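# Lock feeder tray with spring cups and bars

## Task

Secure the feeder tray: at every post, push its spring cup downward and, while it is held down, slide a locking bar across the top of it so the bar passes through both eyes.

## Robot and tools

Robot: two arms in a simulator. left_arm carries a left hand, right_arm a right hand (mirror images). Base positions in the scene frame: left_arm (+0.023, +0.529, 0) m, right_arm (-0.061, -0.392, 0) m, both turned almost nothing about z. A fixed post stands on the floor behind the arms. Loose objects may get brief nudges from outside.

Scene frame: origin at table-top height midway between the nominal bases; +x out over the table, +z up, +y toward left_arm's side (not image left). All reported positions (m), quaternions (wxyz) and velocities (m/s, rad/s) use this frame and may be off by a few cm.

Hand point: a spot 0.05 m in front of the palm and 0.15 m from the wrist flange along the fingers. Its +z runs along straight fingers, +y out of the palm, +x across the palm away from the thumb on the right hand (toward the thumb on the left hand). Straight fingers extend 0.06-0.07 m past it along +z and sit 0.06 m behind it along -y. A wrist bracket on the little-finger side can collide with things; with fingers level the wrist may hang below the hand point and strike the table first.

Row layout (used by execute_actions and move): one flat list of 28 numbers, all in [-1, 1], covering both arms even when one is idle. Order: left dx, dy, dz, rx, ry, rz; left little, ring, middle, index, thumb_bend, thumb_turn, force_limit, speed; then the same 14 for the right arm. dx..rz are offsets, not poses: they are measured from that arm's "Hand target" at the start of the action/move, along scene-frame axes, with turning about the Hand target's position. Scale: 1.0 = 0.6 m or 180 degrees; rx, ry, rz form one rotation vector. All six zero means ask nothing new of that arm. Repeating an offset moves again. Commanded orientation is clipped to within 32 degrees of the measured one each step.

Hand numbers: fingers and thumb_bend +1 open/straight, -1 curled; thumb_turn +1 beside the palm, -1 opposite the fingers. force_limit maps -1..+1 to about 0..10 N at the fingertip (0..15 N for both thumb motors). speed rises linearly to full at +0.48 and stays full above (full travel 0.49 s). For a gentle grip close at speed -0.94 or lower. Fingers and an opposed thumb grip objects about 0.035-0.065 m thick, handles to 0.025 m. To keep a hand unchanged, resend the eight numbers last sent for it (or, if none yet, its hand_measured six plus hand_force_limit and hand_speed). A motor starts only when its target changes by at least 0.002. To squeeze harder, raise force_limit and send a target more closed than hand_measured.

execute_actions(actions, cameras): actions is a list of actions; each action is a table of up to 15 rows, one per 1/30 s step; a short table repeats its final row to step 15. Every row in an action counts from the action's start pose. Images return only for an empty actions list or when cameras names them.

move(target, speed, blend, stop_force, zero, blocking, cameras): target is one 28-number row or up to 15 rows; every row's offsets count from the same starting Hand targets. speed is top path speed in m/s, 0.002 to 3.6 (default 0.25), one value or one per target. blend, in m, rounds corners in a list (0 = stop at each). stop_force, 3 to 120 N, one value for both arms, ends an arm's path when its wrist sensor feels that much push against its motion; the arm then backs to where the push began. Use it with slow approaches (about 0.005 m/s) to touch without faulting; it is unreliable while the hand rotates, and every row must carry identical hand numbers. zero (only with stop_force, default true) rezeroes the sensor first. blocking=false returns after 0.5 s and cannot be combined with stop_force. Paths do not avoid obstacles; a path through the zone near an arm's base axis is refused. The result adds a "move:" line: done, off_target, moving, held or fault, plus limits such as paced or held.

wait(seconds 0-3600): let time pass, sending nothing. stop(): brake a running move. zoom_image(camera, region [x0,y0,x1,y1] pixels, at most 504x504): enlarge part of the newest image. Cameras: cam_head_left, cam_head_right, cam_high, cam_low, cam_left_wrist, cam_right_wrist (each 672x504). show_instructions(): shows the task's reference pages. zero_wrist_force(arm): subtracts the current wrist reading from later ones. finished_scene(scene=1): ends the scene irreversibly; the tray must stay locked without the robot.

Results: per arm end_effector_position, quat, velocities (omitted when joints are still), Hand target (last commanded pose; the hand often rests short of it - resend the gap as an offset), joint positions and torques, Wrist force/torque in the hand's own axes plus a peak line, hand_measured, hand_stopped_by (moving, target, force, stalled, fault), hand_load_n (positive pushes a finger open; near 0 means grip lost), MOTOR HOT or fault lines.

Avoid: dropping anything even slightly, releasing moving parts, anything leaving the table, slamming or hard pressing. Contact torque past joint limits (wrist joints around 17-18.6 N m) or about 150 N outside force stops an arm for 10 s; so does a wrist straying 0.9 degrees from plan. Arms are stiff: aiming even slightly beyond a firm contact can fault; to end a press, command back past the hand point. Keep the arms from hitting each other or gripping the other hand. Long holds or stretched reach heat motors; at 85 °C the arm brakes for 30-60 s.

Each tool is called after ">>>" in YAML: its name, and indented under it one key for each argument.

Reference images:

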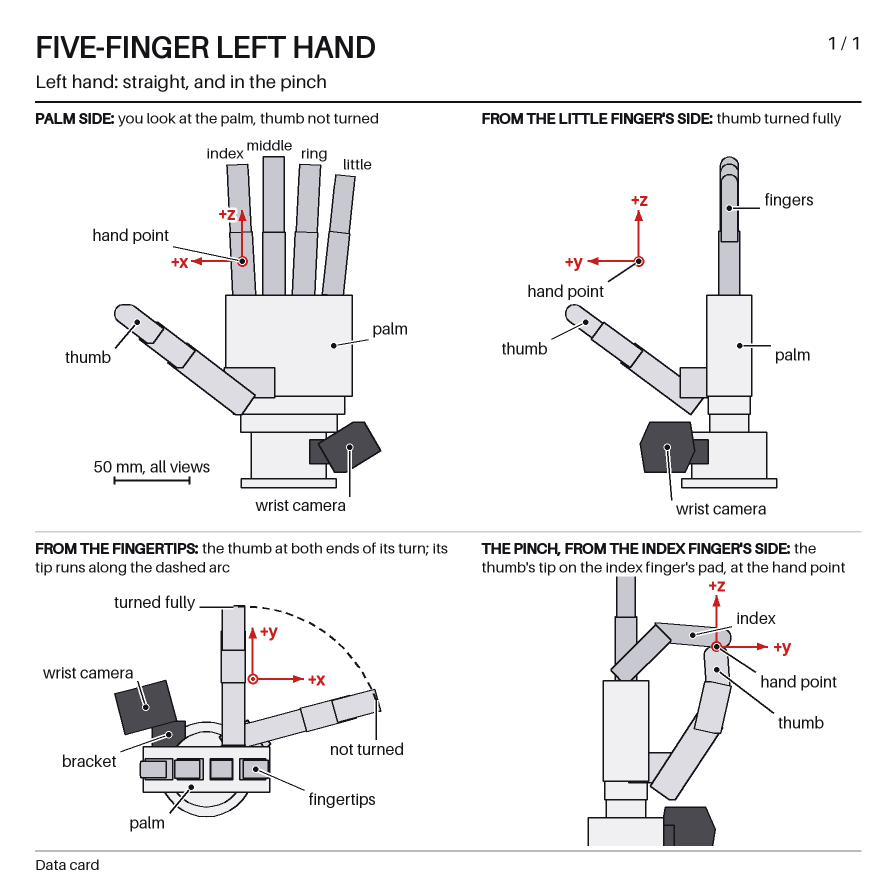

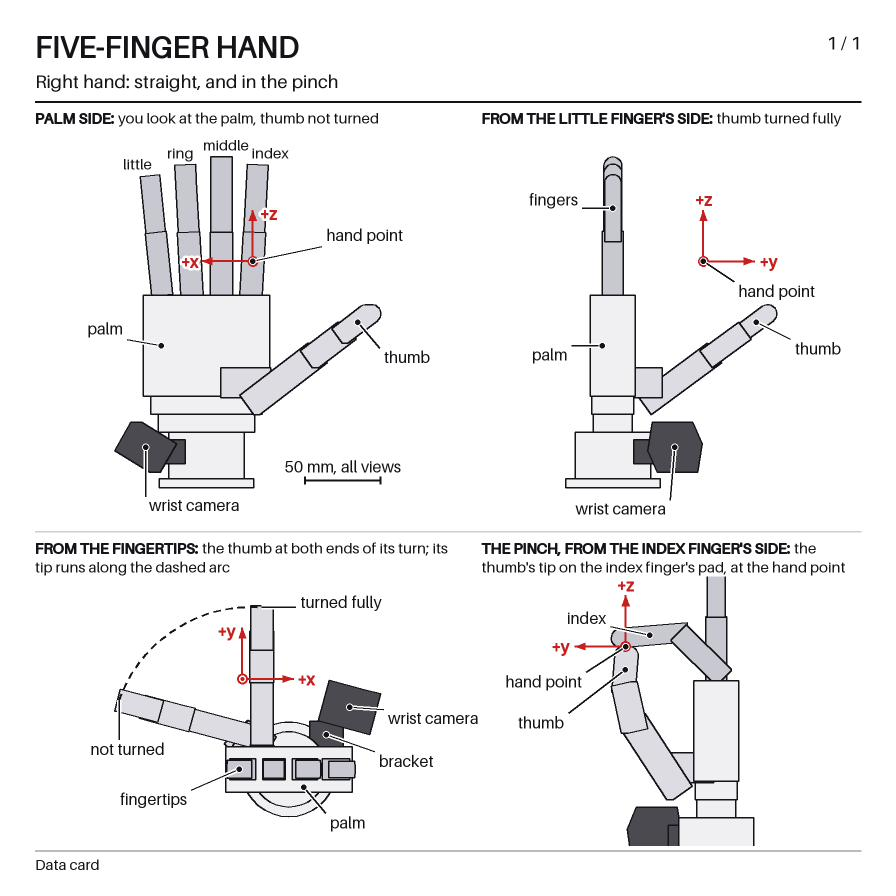

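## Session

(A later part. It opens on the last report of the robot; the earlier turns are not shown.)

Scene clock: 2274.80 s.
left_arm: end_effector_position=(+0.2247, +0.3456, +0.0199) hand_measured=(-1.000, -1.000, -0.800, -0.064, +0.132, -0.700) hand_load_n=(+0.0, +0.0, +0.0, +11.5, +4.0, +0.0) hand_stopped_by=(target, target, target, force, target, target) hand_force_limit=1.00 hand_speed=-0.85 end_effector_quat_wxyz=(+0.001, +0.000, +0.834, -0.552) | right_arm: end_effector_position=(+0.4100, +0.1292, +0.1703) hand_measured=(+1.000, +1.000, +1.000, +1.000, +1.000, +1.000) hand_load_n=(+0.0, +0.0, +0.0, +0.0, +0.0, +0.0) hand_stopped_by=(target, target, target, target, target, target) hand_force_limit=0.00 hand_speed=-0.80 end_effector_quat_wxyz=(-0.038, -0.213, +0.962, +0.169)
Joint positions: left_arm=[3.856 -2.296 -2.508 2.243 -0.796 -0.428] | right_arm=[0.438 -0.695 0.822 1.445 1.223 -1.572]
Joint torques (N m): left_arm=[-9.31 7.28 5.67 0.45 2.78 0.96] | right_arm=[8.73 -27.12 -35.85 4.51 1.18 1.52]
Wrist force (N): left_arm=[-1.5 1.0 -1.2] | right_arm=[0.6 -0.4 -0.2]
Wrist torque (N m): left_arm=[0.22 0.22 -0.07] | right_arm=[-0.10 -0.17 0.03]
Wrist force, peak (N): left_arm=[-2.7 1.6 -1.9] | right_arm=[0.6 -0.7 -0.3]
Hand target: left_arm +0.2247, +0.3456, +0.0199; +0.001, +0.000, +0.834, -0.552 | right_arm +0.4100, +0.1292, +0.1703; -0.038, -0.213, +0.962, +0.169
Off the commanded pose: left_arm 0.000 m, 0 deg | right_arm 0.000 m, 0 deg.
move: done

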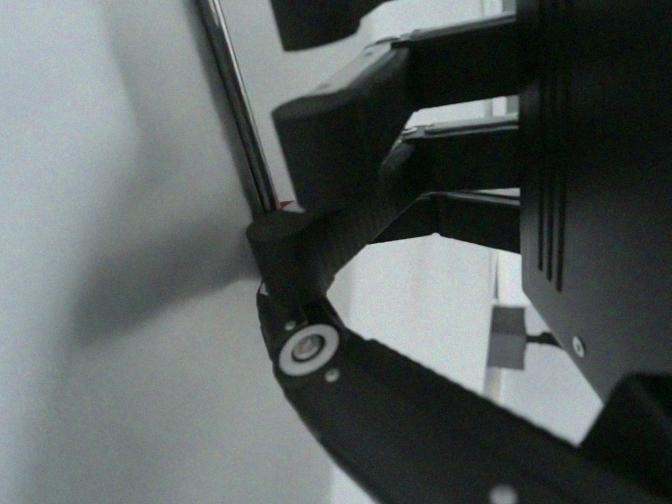

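>>> move:
  target:
    - [0,-0.0108,0.0217,0.1778,0.002,0,-1,-1,-0.8,-0.6,0.13,-0.7,1.0,-0.85,0,0,0,0,0,0,1,1,1,1,1,1,0,-0.8]
    - [0,-0.0225,0.055,0.372,0.004,0,-1,-1,-0.8,-0.6,0.13,-0.7,1.0,-0.85,0,0,0,0,0,0,1,1,1,1,1,1,0,-0.8]
  speed: 0.1
  blend: 0.005
  cameras: ["all"]

Scene clock: 2316.10 s.
left_arm: end_effector_position=(+0.2247, +0.3321, +0.0529) hand_measured=(-1.000, -1.000, -0.800, -0.064, +0.132, -0.700) hand_load_n=(+0.0, +0.0, +0.0, +11.5, +4.0, +0.0) hand_stopped_by=(target, target, target, force, target, target) hand_force_limit=1.00 hand_speed=-0.85 end_effector_quat_wxyz=(-0.004, -0.003, +1.000, +0.000) | right_arm: end_effector_position=(+0.4100, +0.1292, +0.1703) hand_measured=(+1.000, +1.000, +1.000, +1.000, +1.000, +1.000) hand_load_n=(+0.0, +0.0, +0.0, +0.0, +0.0, +0.0) hand_stopped_by=(target, target, target, target, target, target) hand_force_limit=0.00 hand_speed=-0.80 end_effector_quat_wxyz=(-0.038, -0.213, +0.962, +0.169)
Joint positions: left_arm=[2.71 -1.885 -1.996 2.304 -1.567 -2.013] | right_arm=[0.438 -0.695 0.822 1.445 1.223 -1.572]
Joint torques (N m): left_arm=[-8.47 8.38 26.82 -5.52 -2.1 -1.58] | right_arm=[8.34 -26.87 -35.69 4.54 1.22 1.42]
Wrist force (N): left_arm=[-0.7 -1.0 -1.2] | right_arm=[0.3 -0.5 -0.5]
Wrist torque (N m): left_arm=[-0.15 0.03 -0.12] | right_arm=[-0.09 -0.11 0.01]
Wrist force, peak (N): left_arm=[-1.7 -1.9 -3.2] | right_arm=[0.4 -0.7 -0.6]
Hand target: left_arm +0.2247, +0.3321, +0.0529; -0.004, -0.003, +1.000, +0.000 | right_arm +0.4100, +0.1292, +0.1703; -0.038, -0.213, +0.962, +0.169
Off the commanded pose: left_arm 0.000 m, 0 deg | right_arm 0.000 m, 0 deg.
move: done

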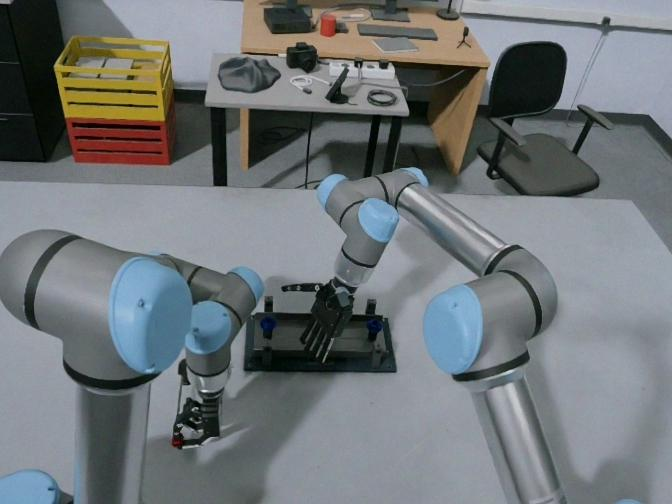

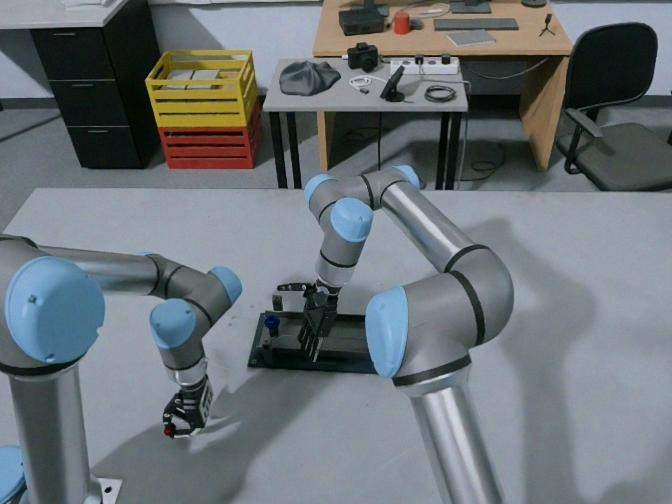

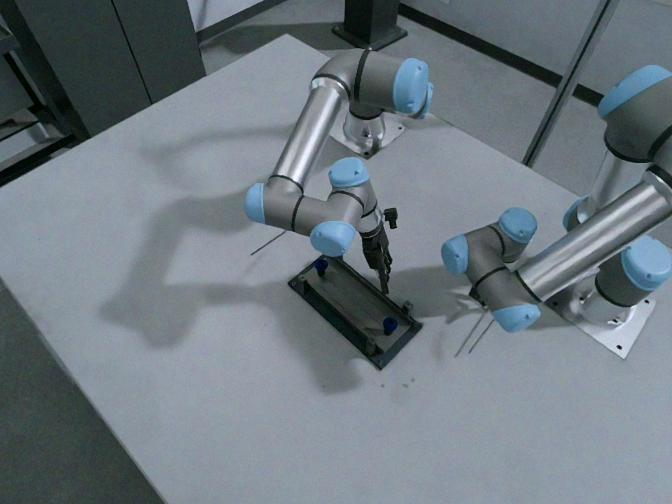

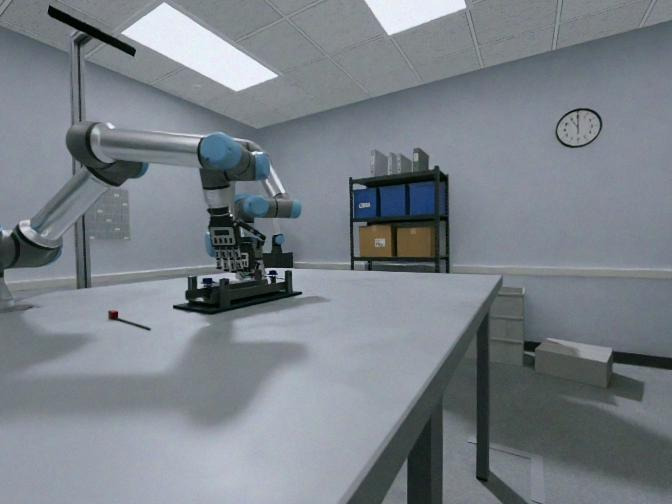

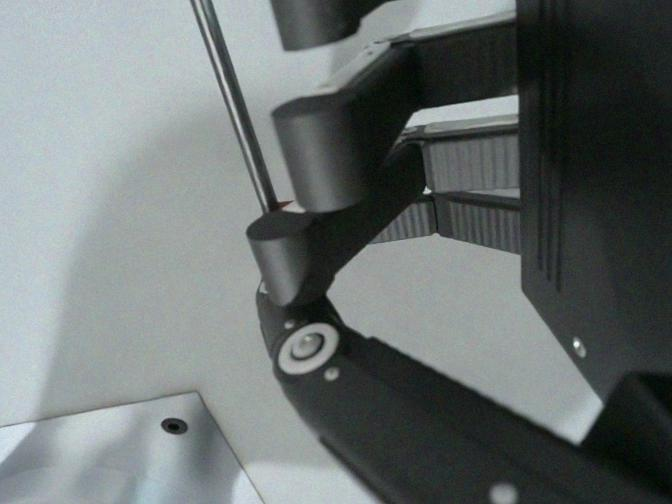

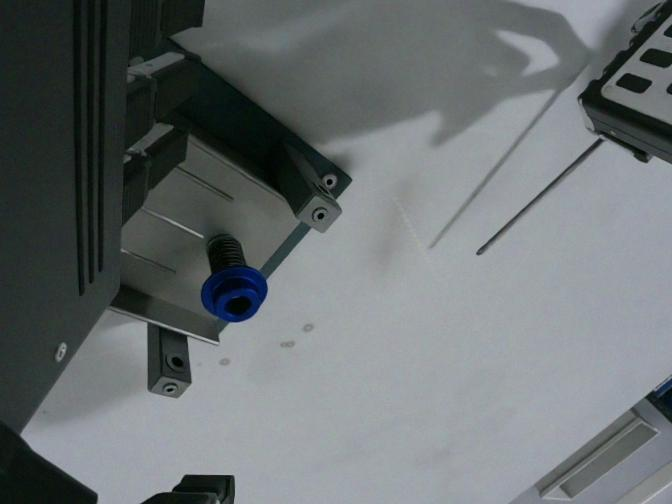

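>>> zoom_image:
  camera: "cam_high"
  region: [420, 260, 530, 370]

>>> zoom_image:
  camera: "cam_low"
  region: [210, 220, 350, 325]

>>> zoom_image:
  camera: "cam_right_wrist"
  region: [400, 40, 672, 300]

Scaled by 4.582 from the camera's image (finer frame: 960x720).

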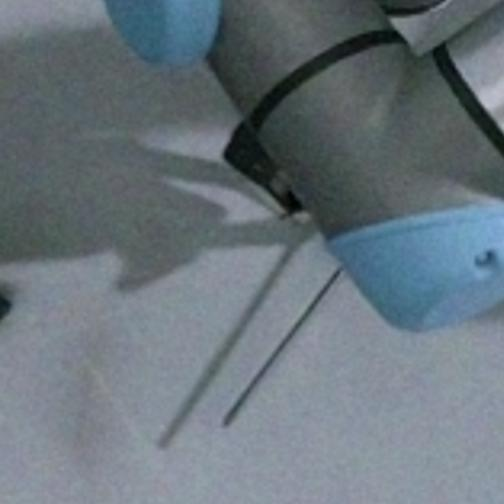

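Scaled by 3.600 from the camera's image (finer frame: 960x720).

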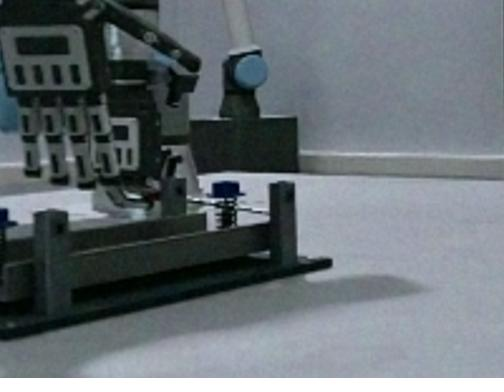

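Scaled by 1.853 from the camera's image (finer frame: 960x720).

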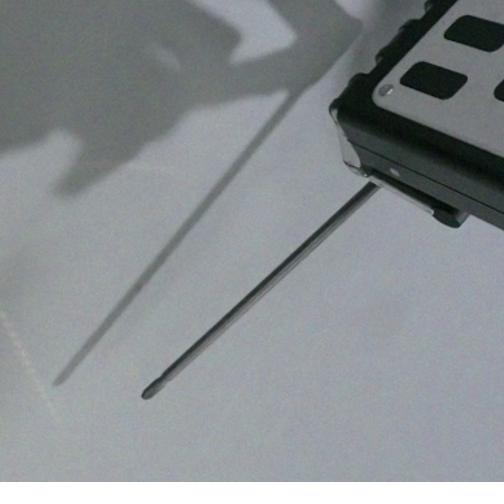

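>>> move:
  target:
    - [0,0,0.1118,0,0,0,-1,-1,-0.8,-0.6,0.13,-0.7,1.0,-0.85,0,0,0,0,0,0,1,1,1,1,1,1,0,-0.8]
    - [-0.058,-0.295,0.1118,0,0,0,-1,-1,-0.8,-0.6,0.13,-0.7,1.0,-0.85,0,0,0,0,0,0,1,1,1,1,1,1,0,-0.8]
  speed: 0.12
  blend: 0.02
  cameras: ["all"]

>>> zoom_image:
  camera: "cam_right_wrist"
  region: [280, 40, 552, 300]

>>> zoom_image:
  camera: "cam_low"
  region: [210, 220, 350, 325]

>>> zoom_image:
  camera: "cam_high"
  region: [360, 240, 500, 345]

Scene clock: 2362.77 s.
left_arm: end_effector_position=(+0.1899, +0.1552, +0.1200) hand_measured=(-1.000, -1.000, -0.800, -0.064, +0.132, -0.700) hand_load_n=(+0.0, +0.0, +0.0, +11.5, +4.0, +0.0) hand_stopped_by=(target, target, target, force, target, target) hand_force_limit=1.00 hand_speed=-0.85 end_effector_quat_wxyz=(-0.004, -0.003, +1.000, +0.000) | right_arm: end_effector_position=(+0.4100, +0.1292, +0.1703) hand_measured=(+1.000, +1.000, +1.000, +1.000, +1.000, +1.000) hand_load_n=(+0.0, +0.0, +0.0, +0.0, +0.0, +0.0) hand_stopped_by=(target, target, target, target, target, target) hand_force_limit=0.00 hand_speed=-0.80 end_effector_quat_wxyz=(-0.038, -0.213, +0.962, +0.169)
Joint positions: left_arm=[2.291 -2.069 -1.51 2.003 -1.565 -2.432] | right_arm=[0.438 -0.695 0.822 1.445 1.223 -1.572]
Joint torques (N m): left_arm=[-9.6 17.15 29.85 -5.54 -1.35 -1.5] | right_arm=[8.43 -27.3 -36.16 4.53 1.25 1.51]
Wrist force (N): left_arm=[-0.8 -1.0 -1.2] | right_arm=[0.4 -0.7 -0.1]
Wrist torque (N m): left_arm=[-0.15 0.04 -0.14] | right_arm=[-0.15 -0.14 0.01]
Wrist force, peak (N): left_arm=[-0.8 -2.0 -1.4] | right_arm=[0.3 -1.0 -0.4]
Hand target: left_arm +0.1899, +0.1551, +0.1200; -0.004, -0.003, +1.000, +0.000 | right_arm +0.4100, +0.1292, +0.1703; -0.038, -0.213, +0.962, +0.169
Off the commanded pose: left_arm 0.000 m, 0 deg | right_arm 0.000 m, 0 deg.
move: done

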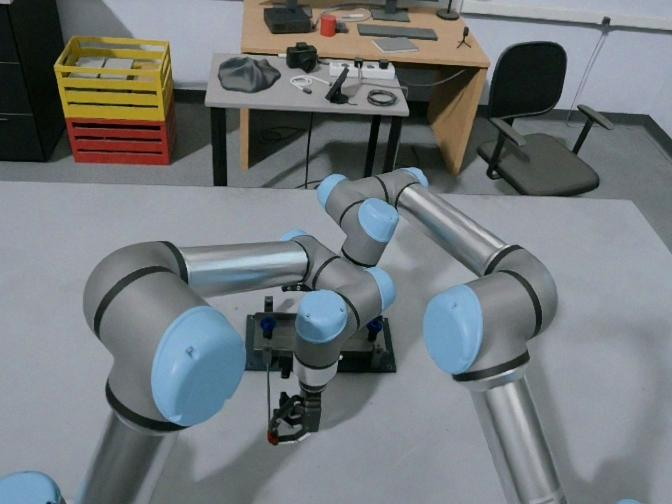

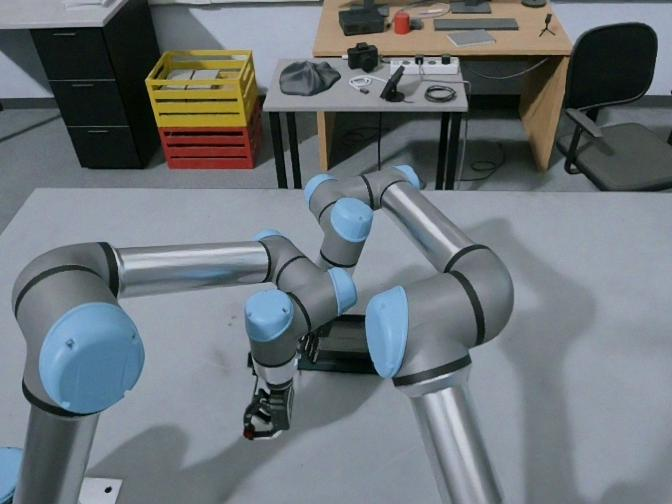

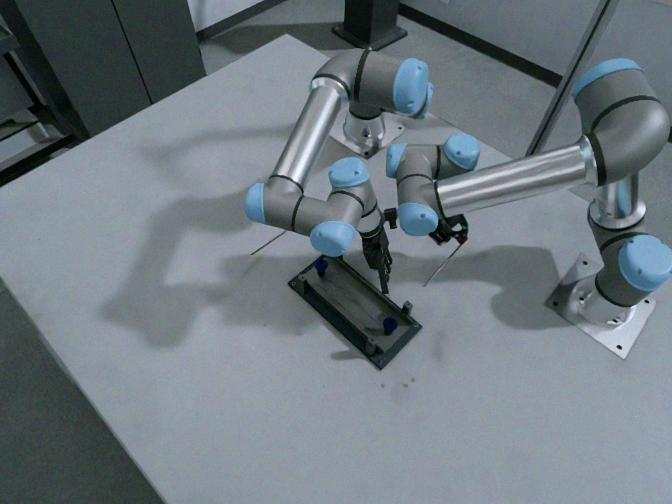

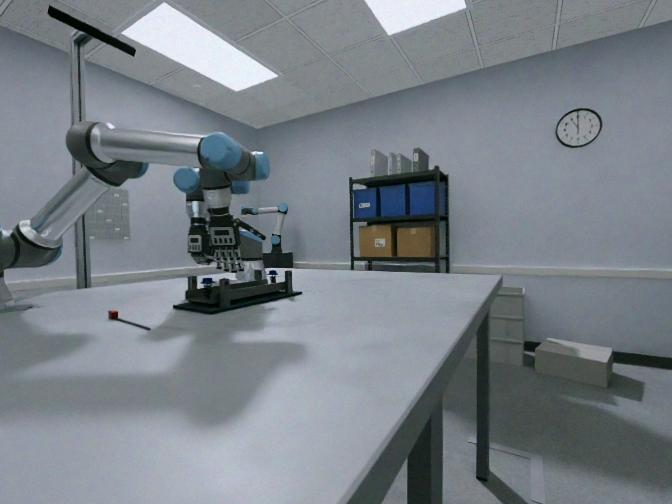

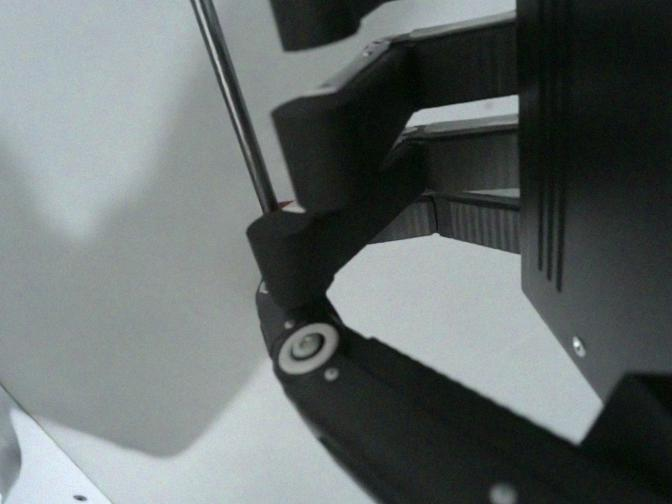

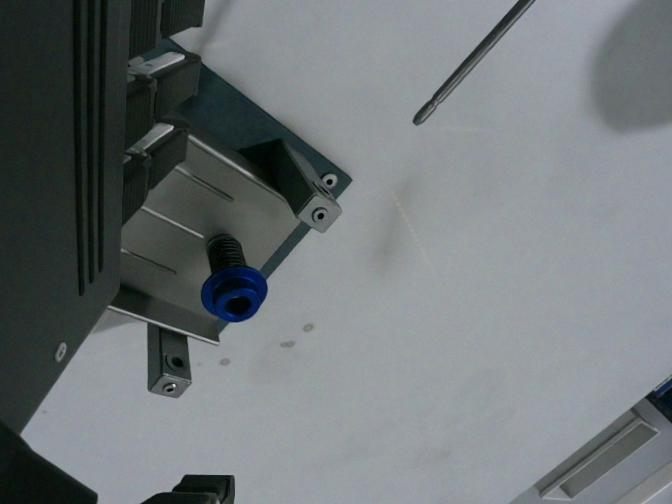

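Scaled by 1.853 from the camera's image (finer frame: 960x720).

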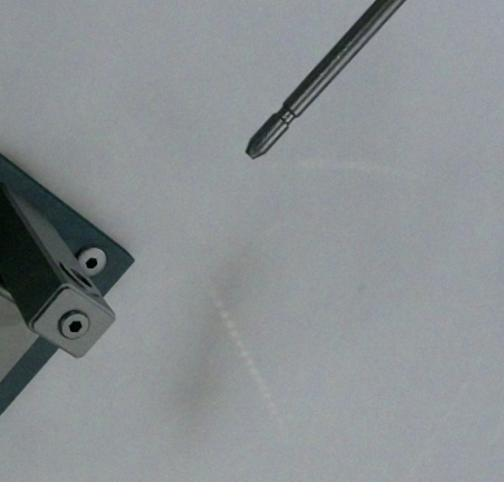

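Scaled by 3.600 from the camera's image (finer frame: 960x720).

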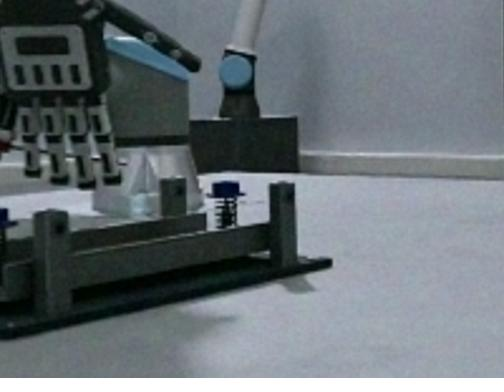

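Scaled by 3.600 from the camera's image (finer frame: 960x720).

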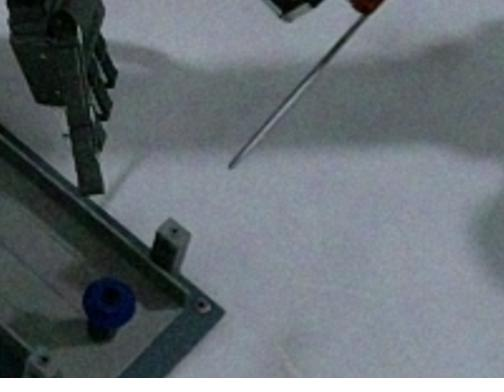

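>>> move:
  target: [0,0,-0.075,0,0,0,-1,-1,-0.8,-0.6,0.13,-0.7,1.0,-0.85,0,0,0,0,0,0,1,1,1,1,1,1,0,-0.8]
  speed: 0.1
  cameras: ["cam_low","cam_high","cam_right_wrist"]

>>> zoom_image:
  camera: "cam_right_wrist"
  region: [280, 40, 552, 300]

>>> zoom_image:
  camera: "cam_low"
  region: [210, 220, 350, 325]

>>> zoom_image:
  camera: "cam_high"
  region: [360, 240, 500, 345]

Scene clock: 2383.07 s.
left_arm: end_effector_position=(+0.1897, +0.1553, +0.0934) hand_measured=(-1.000, -1.000, -0.800, -0.064, +0.132, -0.700) hand_load_n=(+0.0, +0.0, +0.0, +11.5, +4.0, +0.0) hand_stopped_by=(target, target, target, force, target, target) hand_force_limit=1.00 hand_speed=-0.85 end_effector_quat_wxyz=(-0.004, -0.003, +1.000, +0.000) | right_arm: end_effector_position=(+0.4100, +0.1292, +0.1703) hand_measured=(+1.000, +1.000, +1.000, +1.000, +1.000, +1.000) hand_load_n=(+0.0, +0.0, +0.0, +0.0, +0.0, +0.0) hand_stopped_by=(target, target, target, target, target, target) hand_force_limit=0.00 hand_speed=-0.80 end_effector_quat_wxyz=(-0.038, -0.213, +0.962, +0.169)
Joint positions: left_arm=[2.29 -2.098 -1.541 2.062 -1.565 -2.432] | right_arm=[0.438 -0.695 0.822 1.445 1.223 -1.572]
Joint torques (N m): left_arm=[-8.93 60.06 29.1 -5.48 -1.25 -1.24] | right_arm=[8.05 -27.28 -35.7 4.56 1.18 1.47]
Wrist force (N): left_arm=[-0.9 -1.6 -1.0] | right_arm=[0.3 -0.4 -0.1]
Wrist torque (N m): left_arm=[-0.24 0.05 -0.13] | right_arm=[-0.09 -0.12 0.02]
Wrist force, peak (N): left_arm=[-0.7 -1.5 2.1] | right_arm=[0.5 -0.7 -0.6]
Hand target: left_arm +0.1897, +0.1553, +0.0935; -0.004, -0.003, +1.000, +0.000 (not the last commanded pose) | right_arm +0.4100, +0.1292, +0.1703; -0.038, -0.213, +0.962, +0.169
Off the commanded pose: left_arm 0.018 m, 0 deg | right_arm 0.000 m, 0 deg.
move: held (left_arm; a check stopped the path); limits=held
pose unreachable (left arm): on one or more control steps of this call, first in action 0 (counted from 0), this arm could not follow its commanded pose, so it was not sent that pose on those steps. It may still have moved: this result reports where it is.
cause: moving toward the commanded pose would bring a part of the arm too close to another arm (a part of this arm just beyond joint 3 (elbow) and a part of the right arm just beyond its joint 6 (wrist 3), at the place that arm is still heading or pushing toward).
Images, in order (width x height): cam_high 672x504, cam_low 672x504, cam_right_wrist 672x504.

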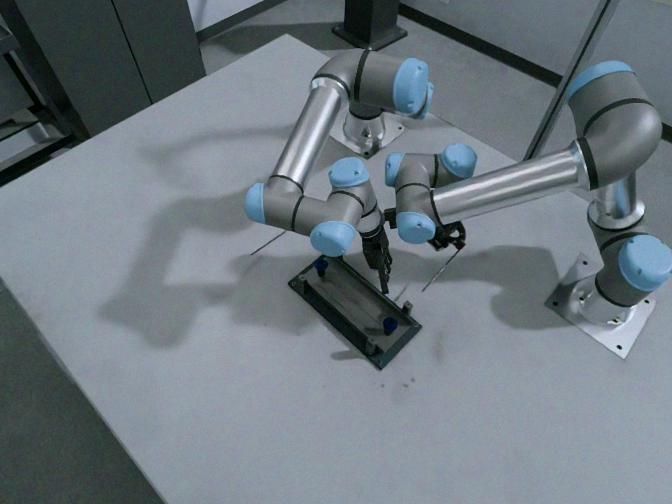

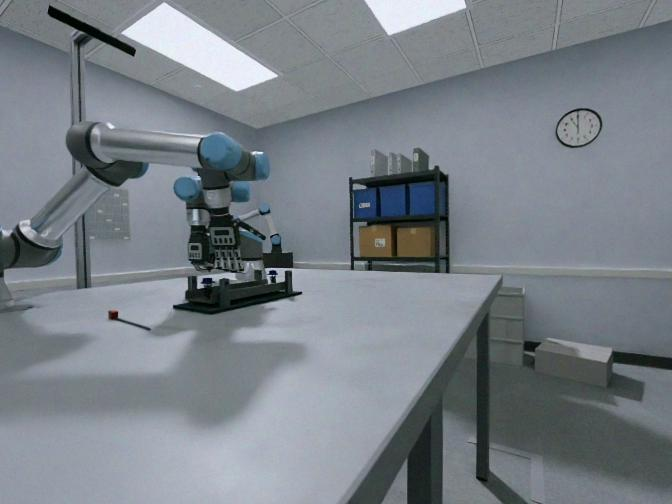

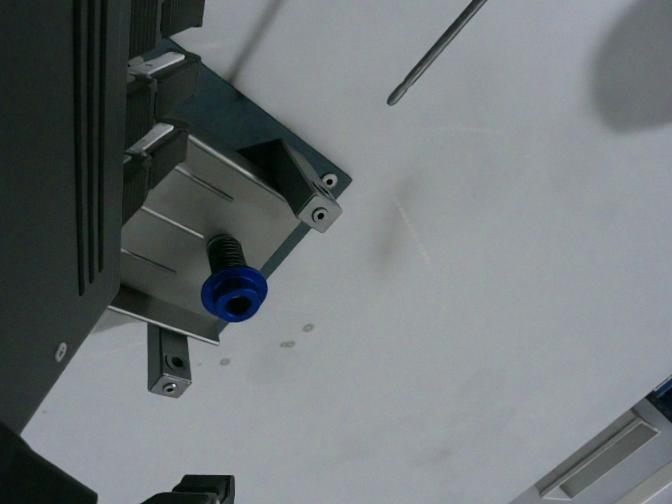

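Scaled by 1.853 from the camera's image (finer frame: 960x720).

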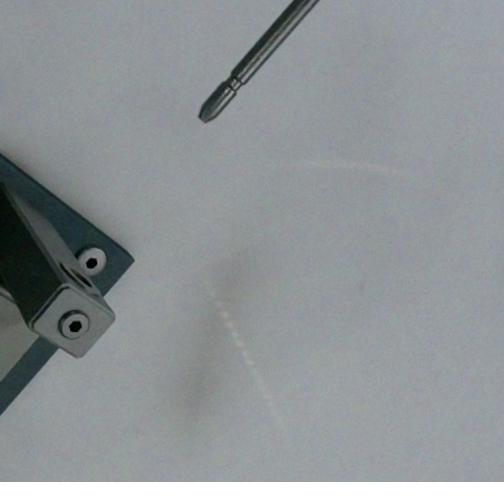

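Scaled by 3.600 from the camera's image (finer frame: 960x720).

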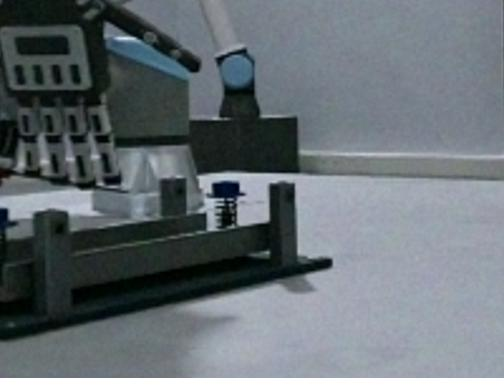

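Scaled by 3.600 from the camera's image (finer frame: 960x720).

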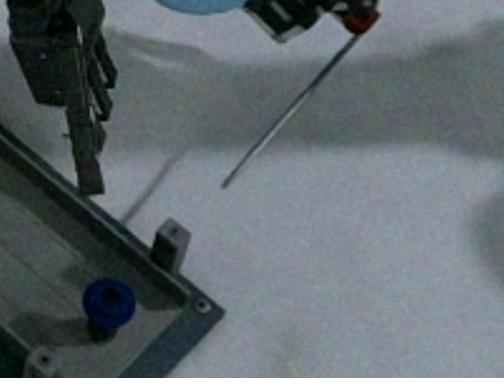

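>>> move:
  target: [0,0,0,0,0,0,-1,-1,-0.8,-0.6,0.13,-0.7,1.0,-0.85,0,-0.167,0,0,0,0,1,1,1,1,1,1,0,-0.8]
  speed: 0.15
  cameras: ["cam_right_wrist","cam_high"]

>>> move:
  target: [0,0,-0.0317,0,0,0,-1,-1,-0.8,-0.6,0.13,-0.7,1.0,-0.85,0,0,0,0,0,0,1,1,1,1,1,1,0,-0.8]
  speed: 0.1
  cameras: ["cam_low","cam_high","cam_right_wrist"]

>>> zoom_image:
  camera: "cam_low"
  region: [210, 220, 350, 325]

>>> zoom_image:
  camera: "cam_high"
  region: [360, 240, 500, 345]

Scene clock: 2523.90 s.
left_arm: end_effector_position=(+0.1897, +0.1553, +0.0935) hand_measured=(-1.000, -1.000, -0.800, -0.064, +0.132, -0.700) hand_load_n=(+0.0, +0.0, +0.0, +11.5, +4.0, +0.0) hand_stopped_by=(target, target, target, force, target, target) hand_force_limit=1.00 hand_speed=-0.85 end_effector_quat_wxyz=(-0.004, -0.003, +1.000, +0.000) | right_arm: end_effector_position=(+0.4100, +0.0291, +0.1703) hand_measured=(+1.000, +1.000, +1.000, +1.000, +1.000, +1.000) hand_load_n=(+0.0, +0.0, +0.0, +0.0, +0.0, +0.0) hand_stopped_by=(target, target, target, target, target, target) hand_force_limit=0.00 hand_speed=-0.80 end_effector_quat_wxyz=(-0.038, -0.213, +0.962, +0.169)
Joint positions: left_arm=[2.29 -2.098 -1.541 2.062 -1.565 -2.432] | right_arm=[0.278 -0.85 1.114 1.365 1.227 -1.742]
Joint torques (N m): left_arm=[-8.39 58.85 30.49 -5.81 -0.72 -1.22] | right_arm=[-8.8 -63.13 -1.32 0.67 -3.02 -1.68]
Wrist force (N): left_arm=[-1.0 -1.5 -1.3] | right_arm=[0.3 -0.4 -0.5]
Wrist torque (N m): left_arm=[-0.22 0.06 -0.13] | right_arm=[-0.06 -0.09 0.17]
Wrist force, peak (N): left_arm=[-1.0 -1.5 -1.3] | right_arm=[-0.4 -3.9 -1.6]
Hand target: left_arm +0.1897, +0.1553, +0.0935; -0.004, -0.003, +1.000, +0.000 | right_arm +0.4100, +0.0290, +0.1703; -0.038, -0.213, +0.962, +0.169
Off the commanded pose: left_arm 0.000 m, 0 deg | right_arm 0.000 m, 0 deg.
move: done
Images, in order (width x height): cam_high 672x504, cam_right_wrist 672x504.

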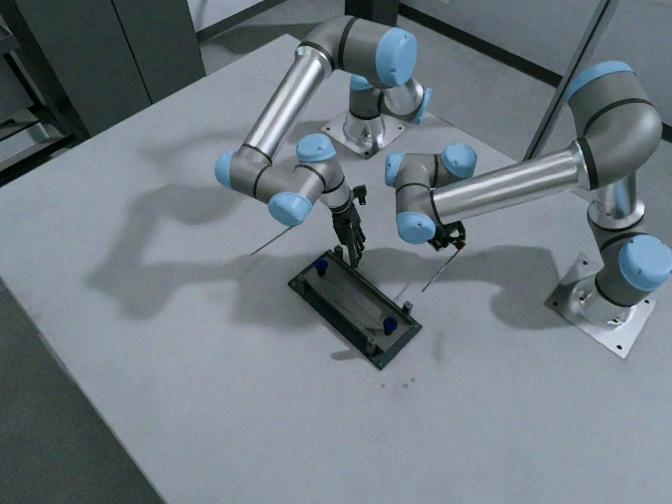

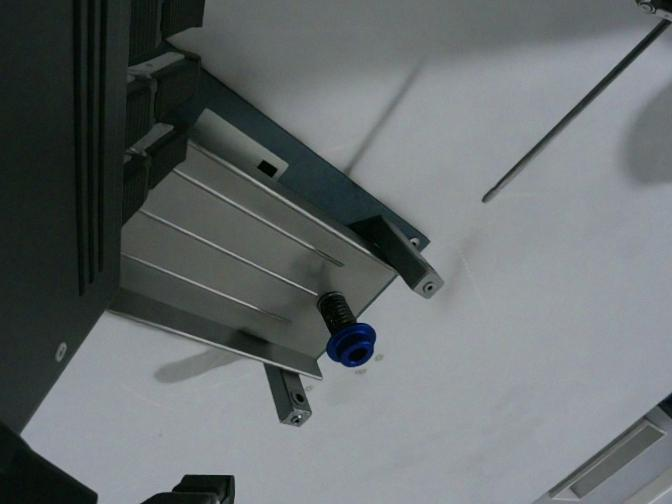

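Scene clock: 2524.63 s.
left_arm: end_effector_position=(+0.1897, +0.1553, +0.0747) hand_measured=(-1.000, -1.000, -0.800, -0.064, +0.132, -0.700) hand_load_n=(+0.0, +0.0, +0.0, +11.5, +3.5, +0.0) hand_stopped_by=(target, target, target, force, target, target) hand_force_limit=1.00 hand_speed=-0.85 end_effector_quat_wxyz=(-0.004, -0.003, +1.000, +0.000) | right_arm: end_effector_position=(+0.4100, +0.0290, +0.1703) hand_measured=(+1.000, +1.000, +1.000, +1.000, +1.000, +1.000) hand_load_n=(+0.0, +0.0, +0.0, +0.0, +0.0, +0.0) hand_stopped_by=(target, target, target, target, target, target) hand_force_limit=0.00 hand_speed=-0.80 end_effector_quat_wxyz=(-0.038, -0.213, +0.962, +0.169)
Joint positions: left_arm=[2.29 -2.119 -1.56 2.103 -1.565 -2.432] | right_arm=[0.277 -0.85 1.114 1.365 1.227 -1.742]
Joint torques (N m): left_arm=[-8.94 18.29 -0.15 0.68 -0.91 -1.06] | right_arm=[-9.69 -62.04 -1.15 0.61 -3.09 -1.78]
Wrist force (N): left_arm=[-0.7 -1.6 -1.0] | right_arm=[0.3 -0.5 -0.6]
Wrist torque (N m): left_arm=[-0.24 0.02 -0.11] | right_arm=[-0.07 -0.08 0.16]
Wrist force, peak (N): left_arm=[-0.8 -1.5 -2.1] | right_arm=[0.3 -0.5 -0.6]
Hand target: left_arm +0.1897, +0.1553, +0.0745; -0.004, -0.003, +1.000, +0.000 | right_arm +0.4100, +0.0290, +0.1703; -0.038, -0.213, +0.962, +0.169
Off the commanded pose: left_arm 0.000 m, 0 deg | right_arm 0.000 m, 0 deg.
move: done
Images, in order (width x height): cam_high 672x504, cam_low 672x504, cam_right_wrist 672x504.

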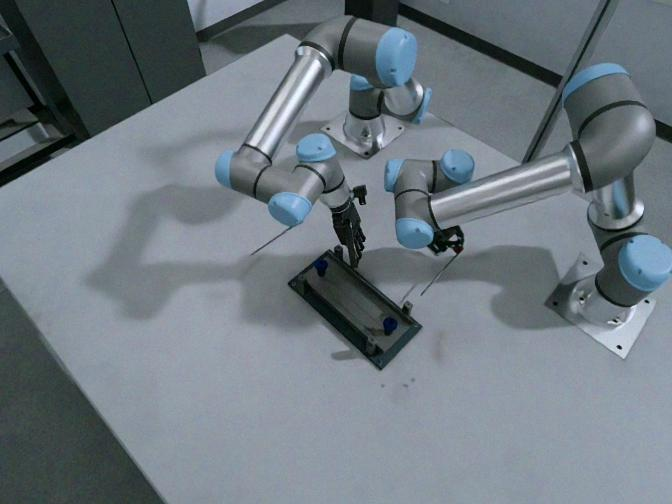

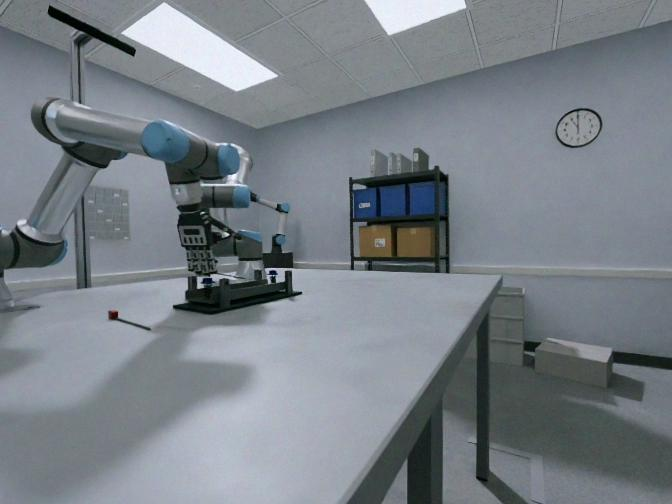

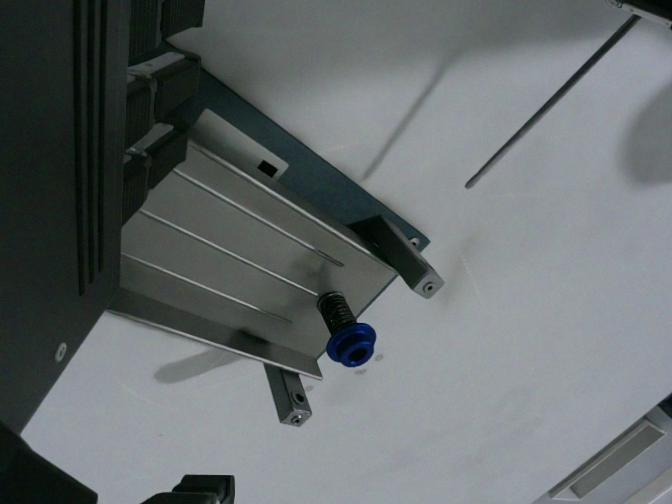

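Scaled by 3.600 from the camera's image (finer frame: 960x720).

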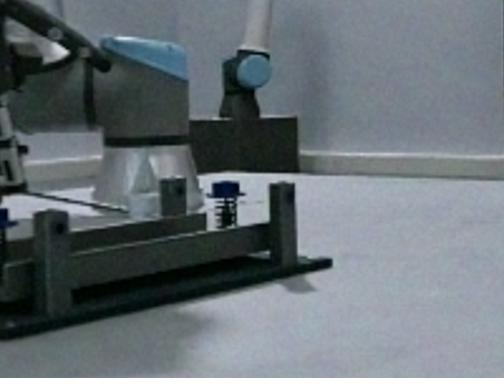

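Scaled by 3.600 from the camera's image (finer frame: 960x720).

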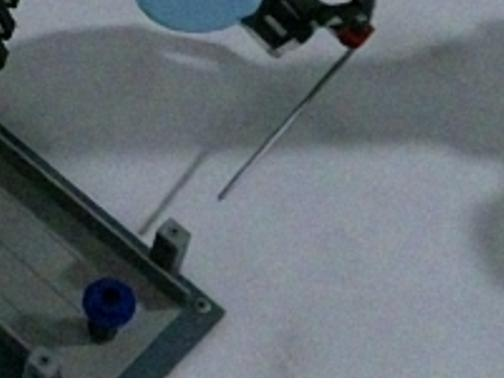

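>>> zoom_image:
  camera: "cam_high"
  region: [340, 240, 480, 380]

>>> zoom_image:
  camera: "cam_right_wrist"
  region: [340, 120, 540, 320]

Scaled by 3.600 from the camera's image (finer frame: 960x720).

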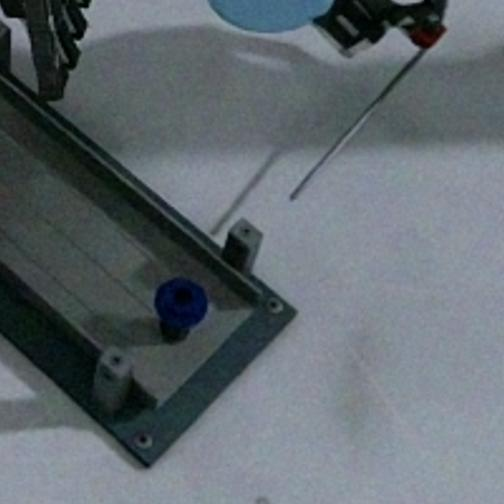

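Scaled by 2.520 from the camera's image (finer frame: 960x720).

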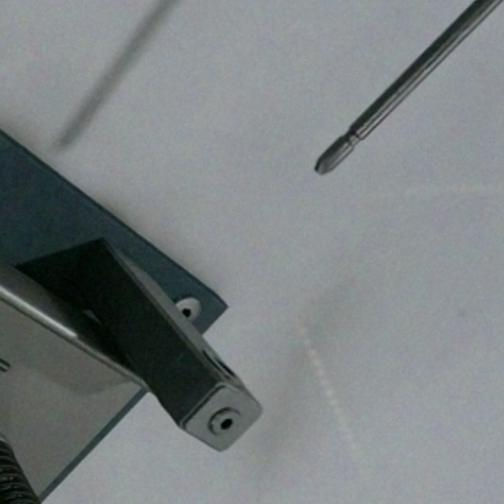

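>>> move:
  target: [0,0,0.01,0,-0.0278,0,-1,-1,-0.8,-0.6,0.13,-0.7,1.0,-0.85,0,0,0,0,0,0,1,1,1,1,1,1,0,-0.8]
  speed: 0.1
  cameras: ["cam_low","cam_high","cam_right_wrist"]

>>> zoom_image:
  camera: "cam_low"
  region: [200, 240, 300, 315]

>>> zoom_image:
  camera: "cam_high"
  region: [340, 240, 480, 380]

>>> zoom_image:
  camera: "cam_right_wrist"
  region: [340, 120, 540, 320]

Scene clock: 2598.73 s.
left_arm: end_effector_position=(+0.1897, +0.1553, +0.0805) hand_measured=(-1.000, -1.000, -0.800, -0.064, +0.132, -0.700) hand_load_n=(+0.0, +0.0, +0.0, +11.5, +4.0, +0.0) hand_stopped_by=(target, target, target, force, target, target) hand_force_limit=1.00 hand_speed=-0.85 end_effector_quat_wxyz=(+0.039, -0.003, +0.999, +0.000) | right_arm: end_effector_position=(+0.4100, +0.0290, +0.1703) hand_measured=(+1.000, +1.000, +1.000, +1.000, +1.000, +1.000) hand_load_n=(+0.0, +0.0, +0.0, +0.0, +0.0, +0.0) hand_stopped_by=(target, target, target, target, target, target) hand_force_limit=0.00 hand_speed=-0.80 end_effector_quat_wxyz=(-0.038, -0.213, +0.962, +0.169)
Joint positions: left_arm=[2.254 -2.085 -1.578 2.141 -1.633 -2.467] | right_arm=[0.277 -0.85 1.114 1.365 1.227 -1.742]
Joint torques (N m): left_arm=[-10.7 59.71 1.9 0.63 -2.09 -1.18] | right_arm=[-9.07 -62 -1.64 0.57 -3.01 -1.72]
Wrist force (N): left_arm=[-0.8 -1.4 -1.1] | right_arm=[0.2 -0.1 -0.5]
Wrist torque (N m): left_arm=[-0.21 0.02 -0.14] | right_arm=[-0.01 -0.08 0.17]
Wrist force, peak (N): left_arm=[-2.1 -0.8 -1.0] | right_arm=[0.3 -0.5 -0.6]
Hand target: left_arm +0.1897, +0.1553, +0.0805; +0.040, -0.003, +0.999, +0.000 | right_arm +0.4100, +0.0290, +0.1703; -0.038, -0.213, +0.962, +0.169
Off the commanded pose: left_arm 0.000 m, 0 deg | right_arm 0.000 m, 0 deg.
move: done
Images, in order (width x height): cam_high 672x504, cam_low 672x504, cam_right_wrist 672x504.

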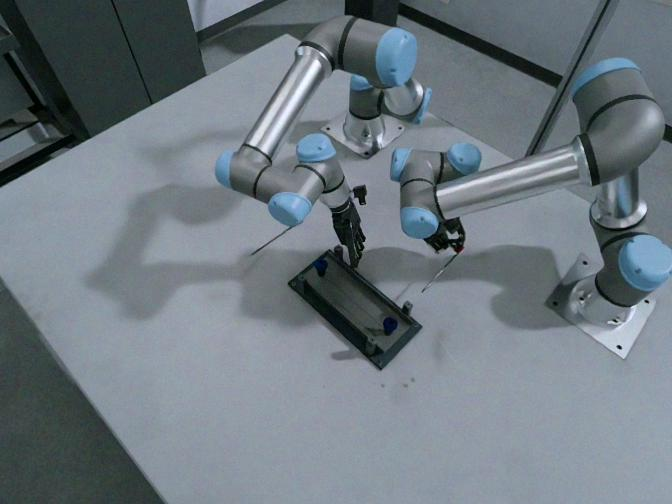

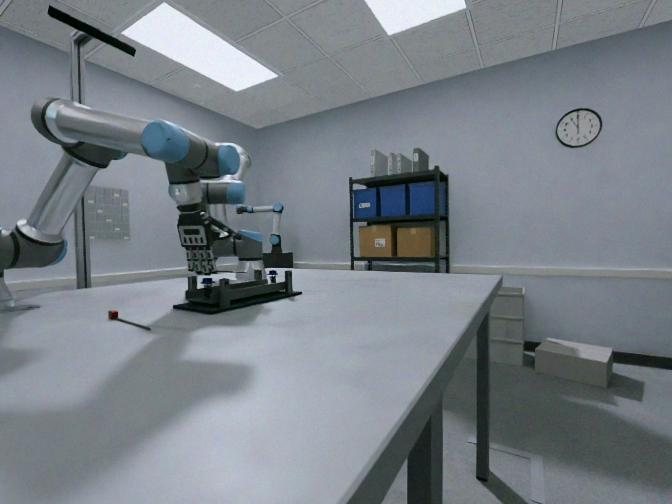

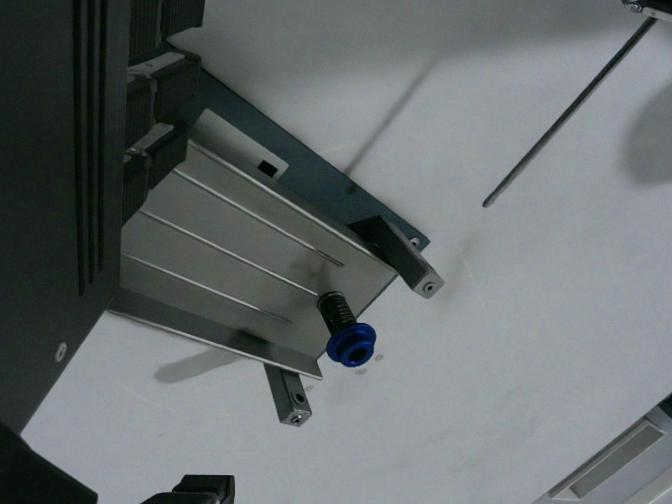

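Scaled by 5.040 from the camera's image (finer frame: 960x720).

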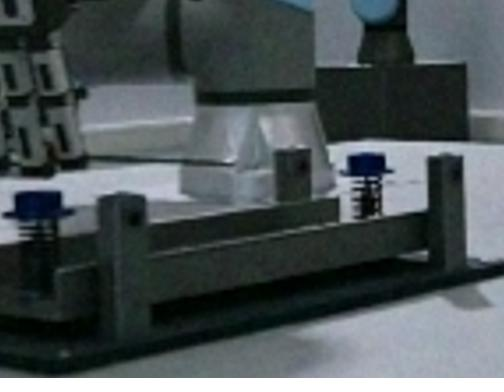

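Scaled by 3.600 from the camera's image (finer frame: 960x720).

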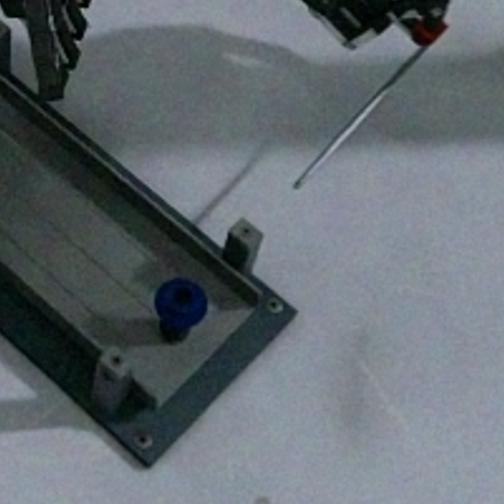

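Scaled by 2.520 from the camera's image (finer frame: 960x720).

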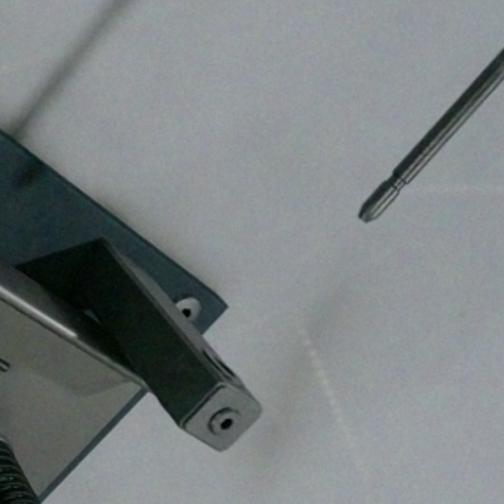

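>>> zoom_image:
  camera: "cam_low"
  region: [230, 255, 300, 300]

Scaled by 7.200 from the camera's image (finer frame: 960x720).

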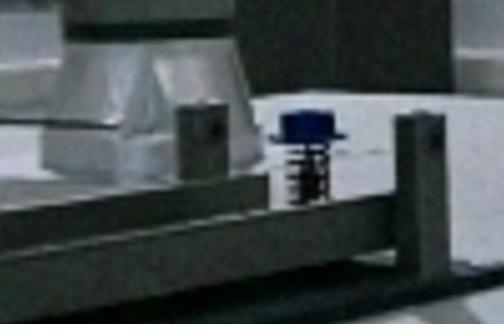

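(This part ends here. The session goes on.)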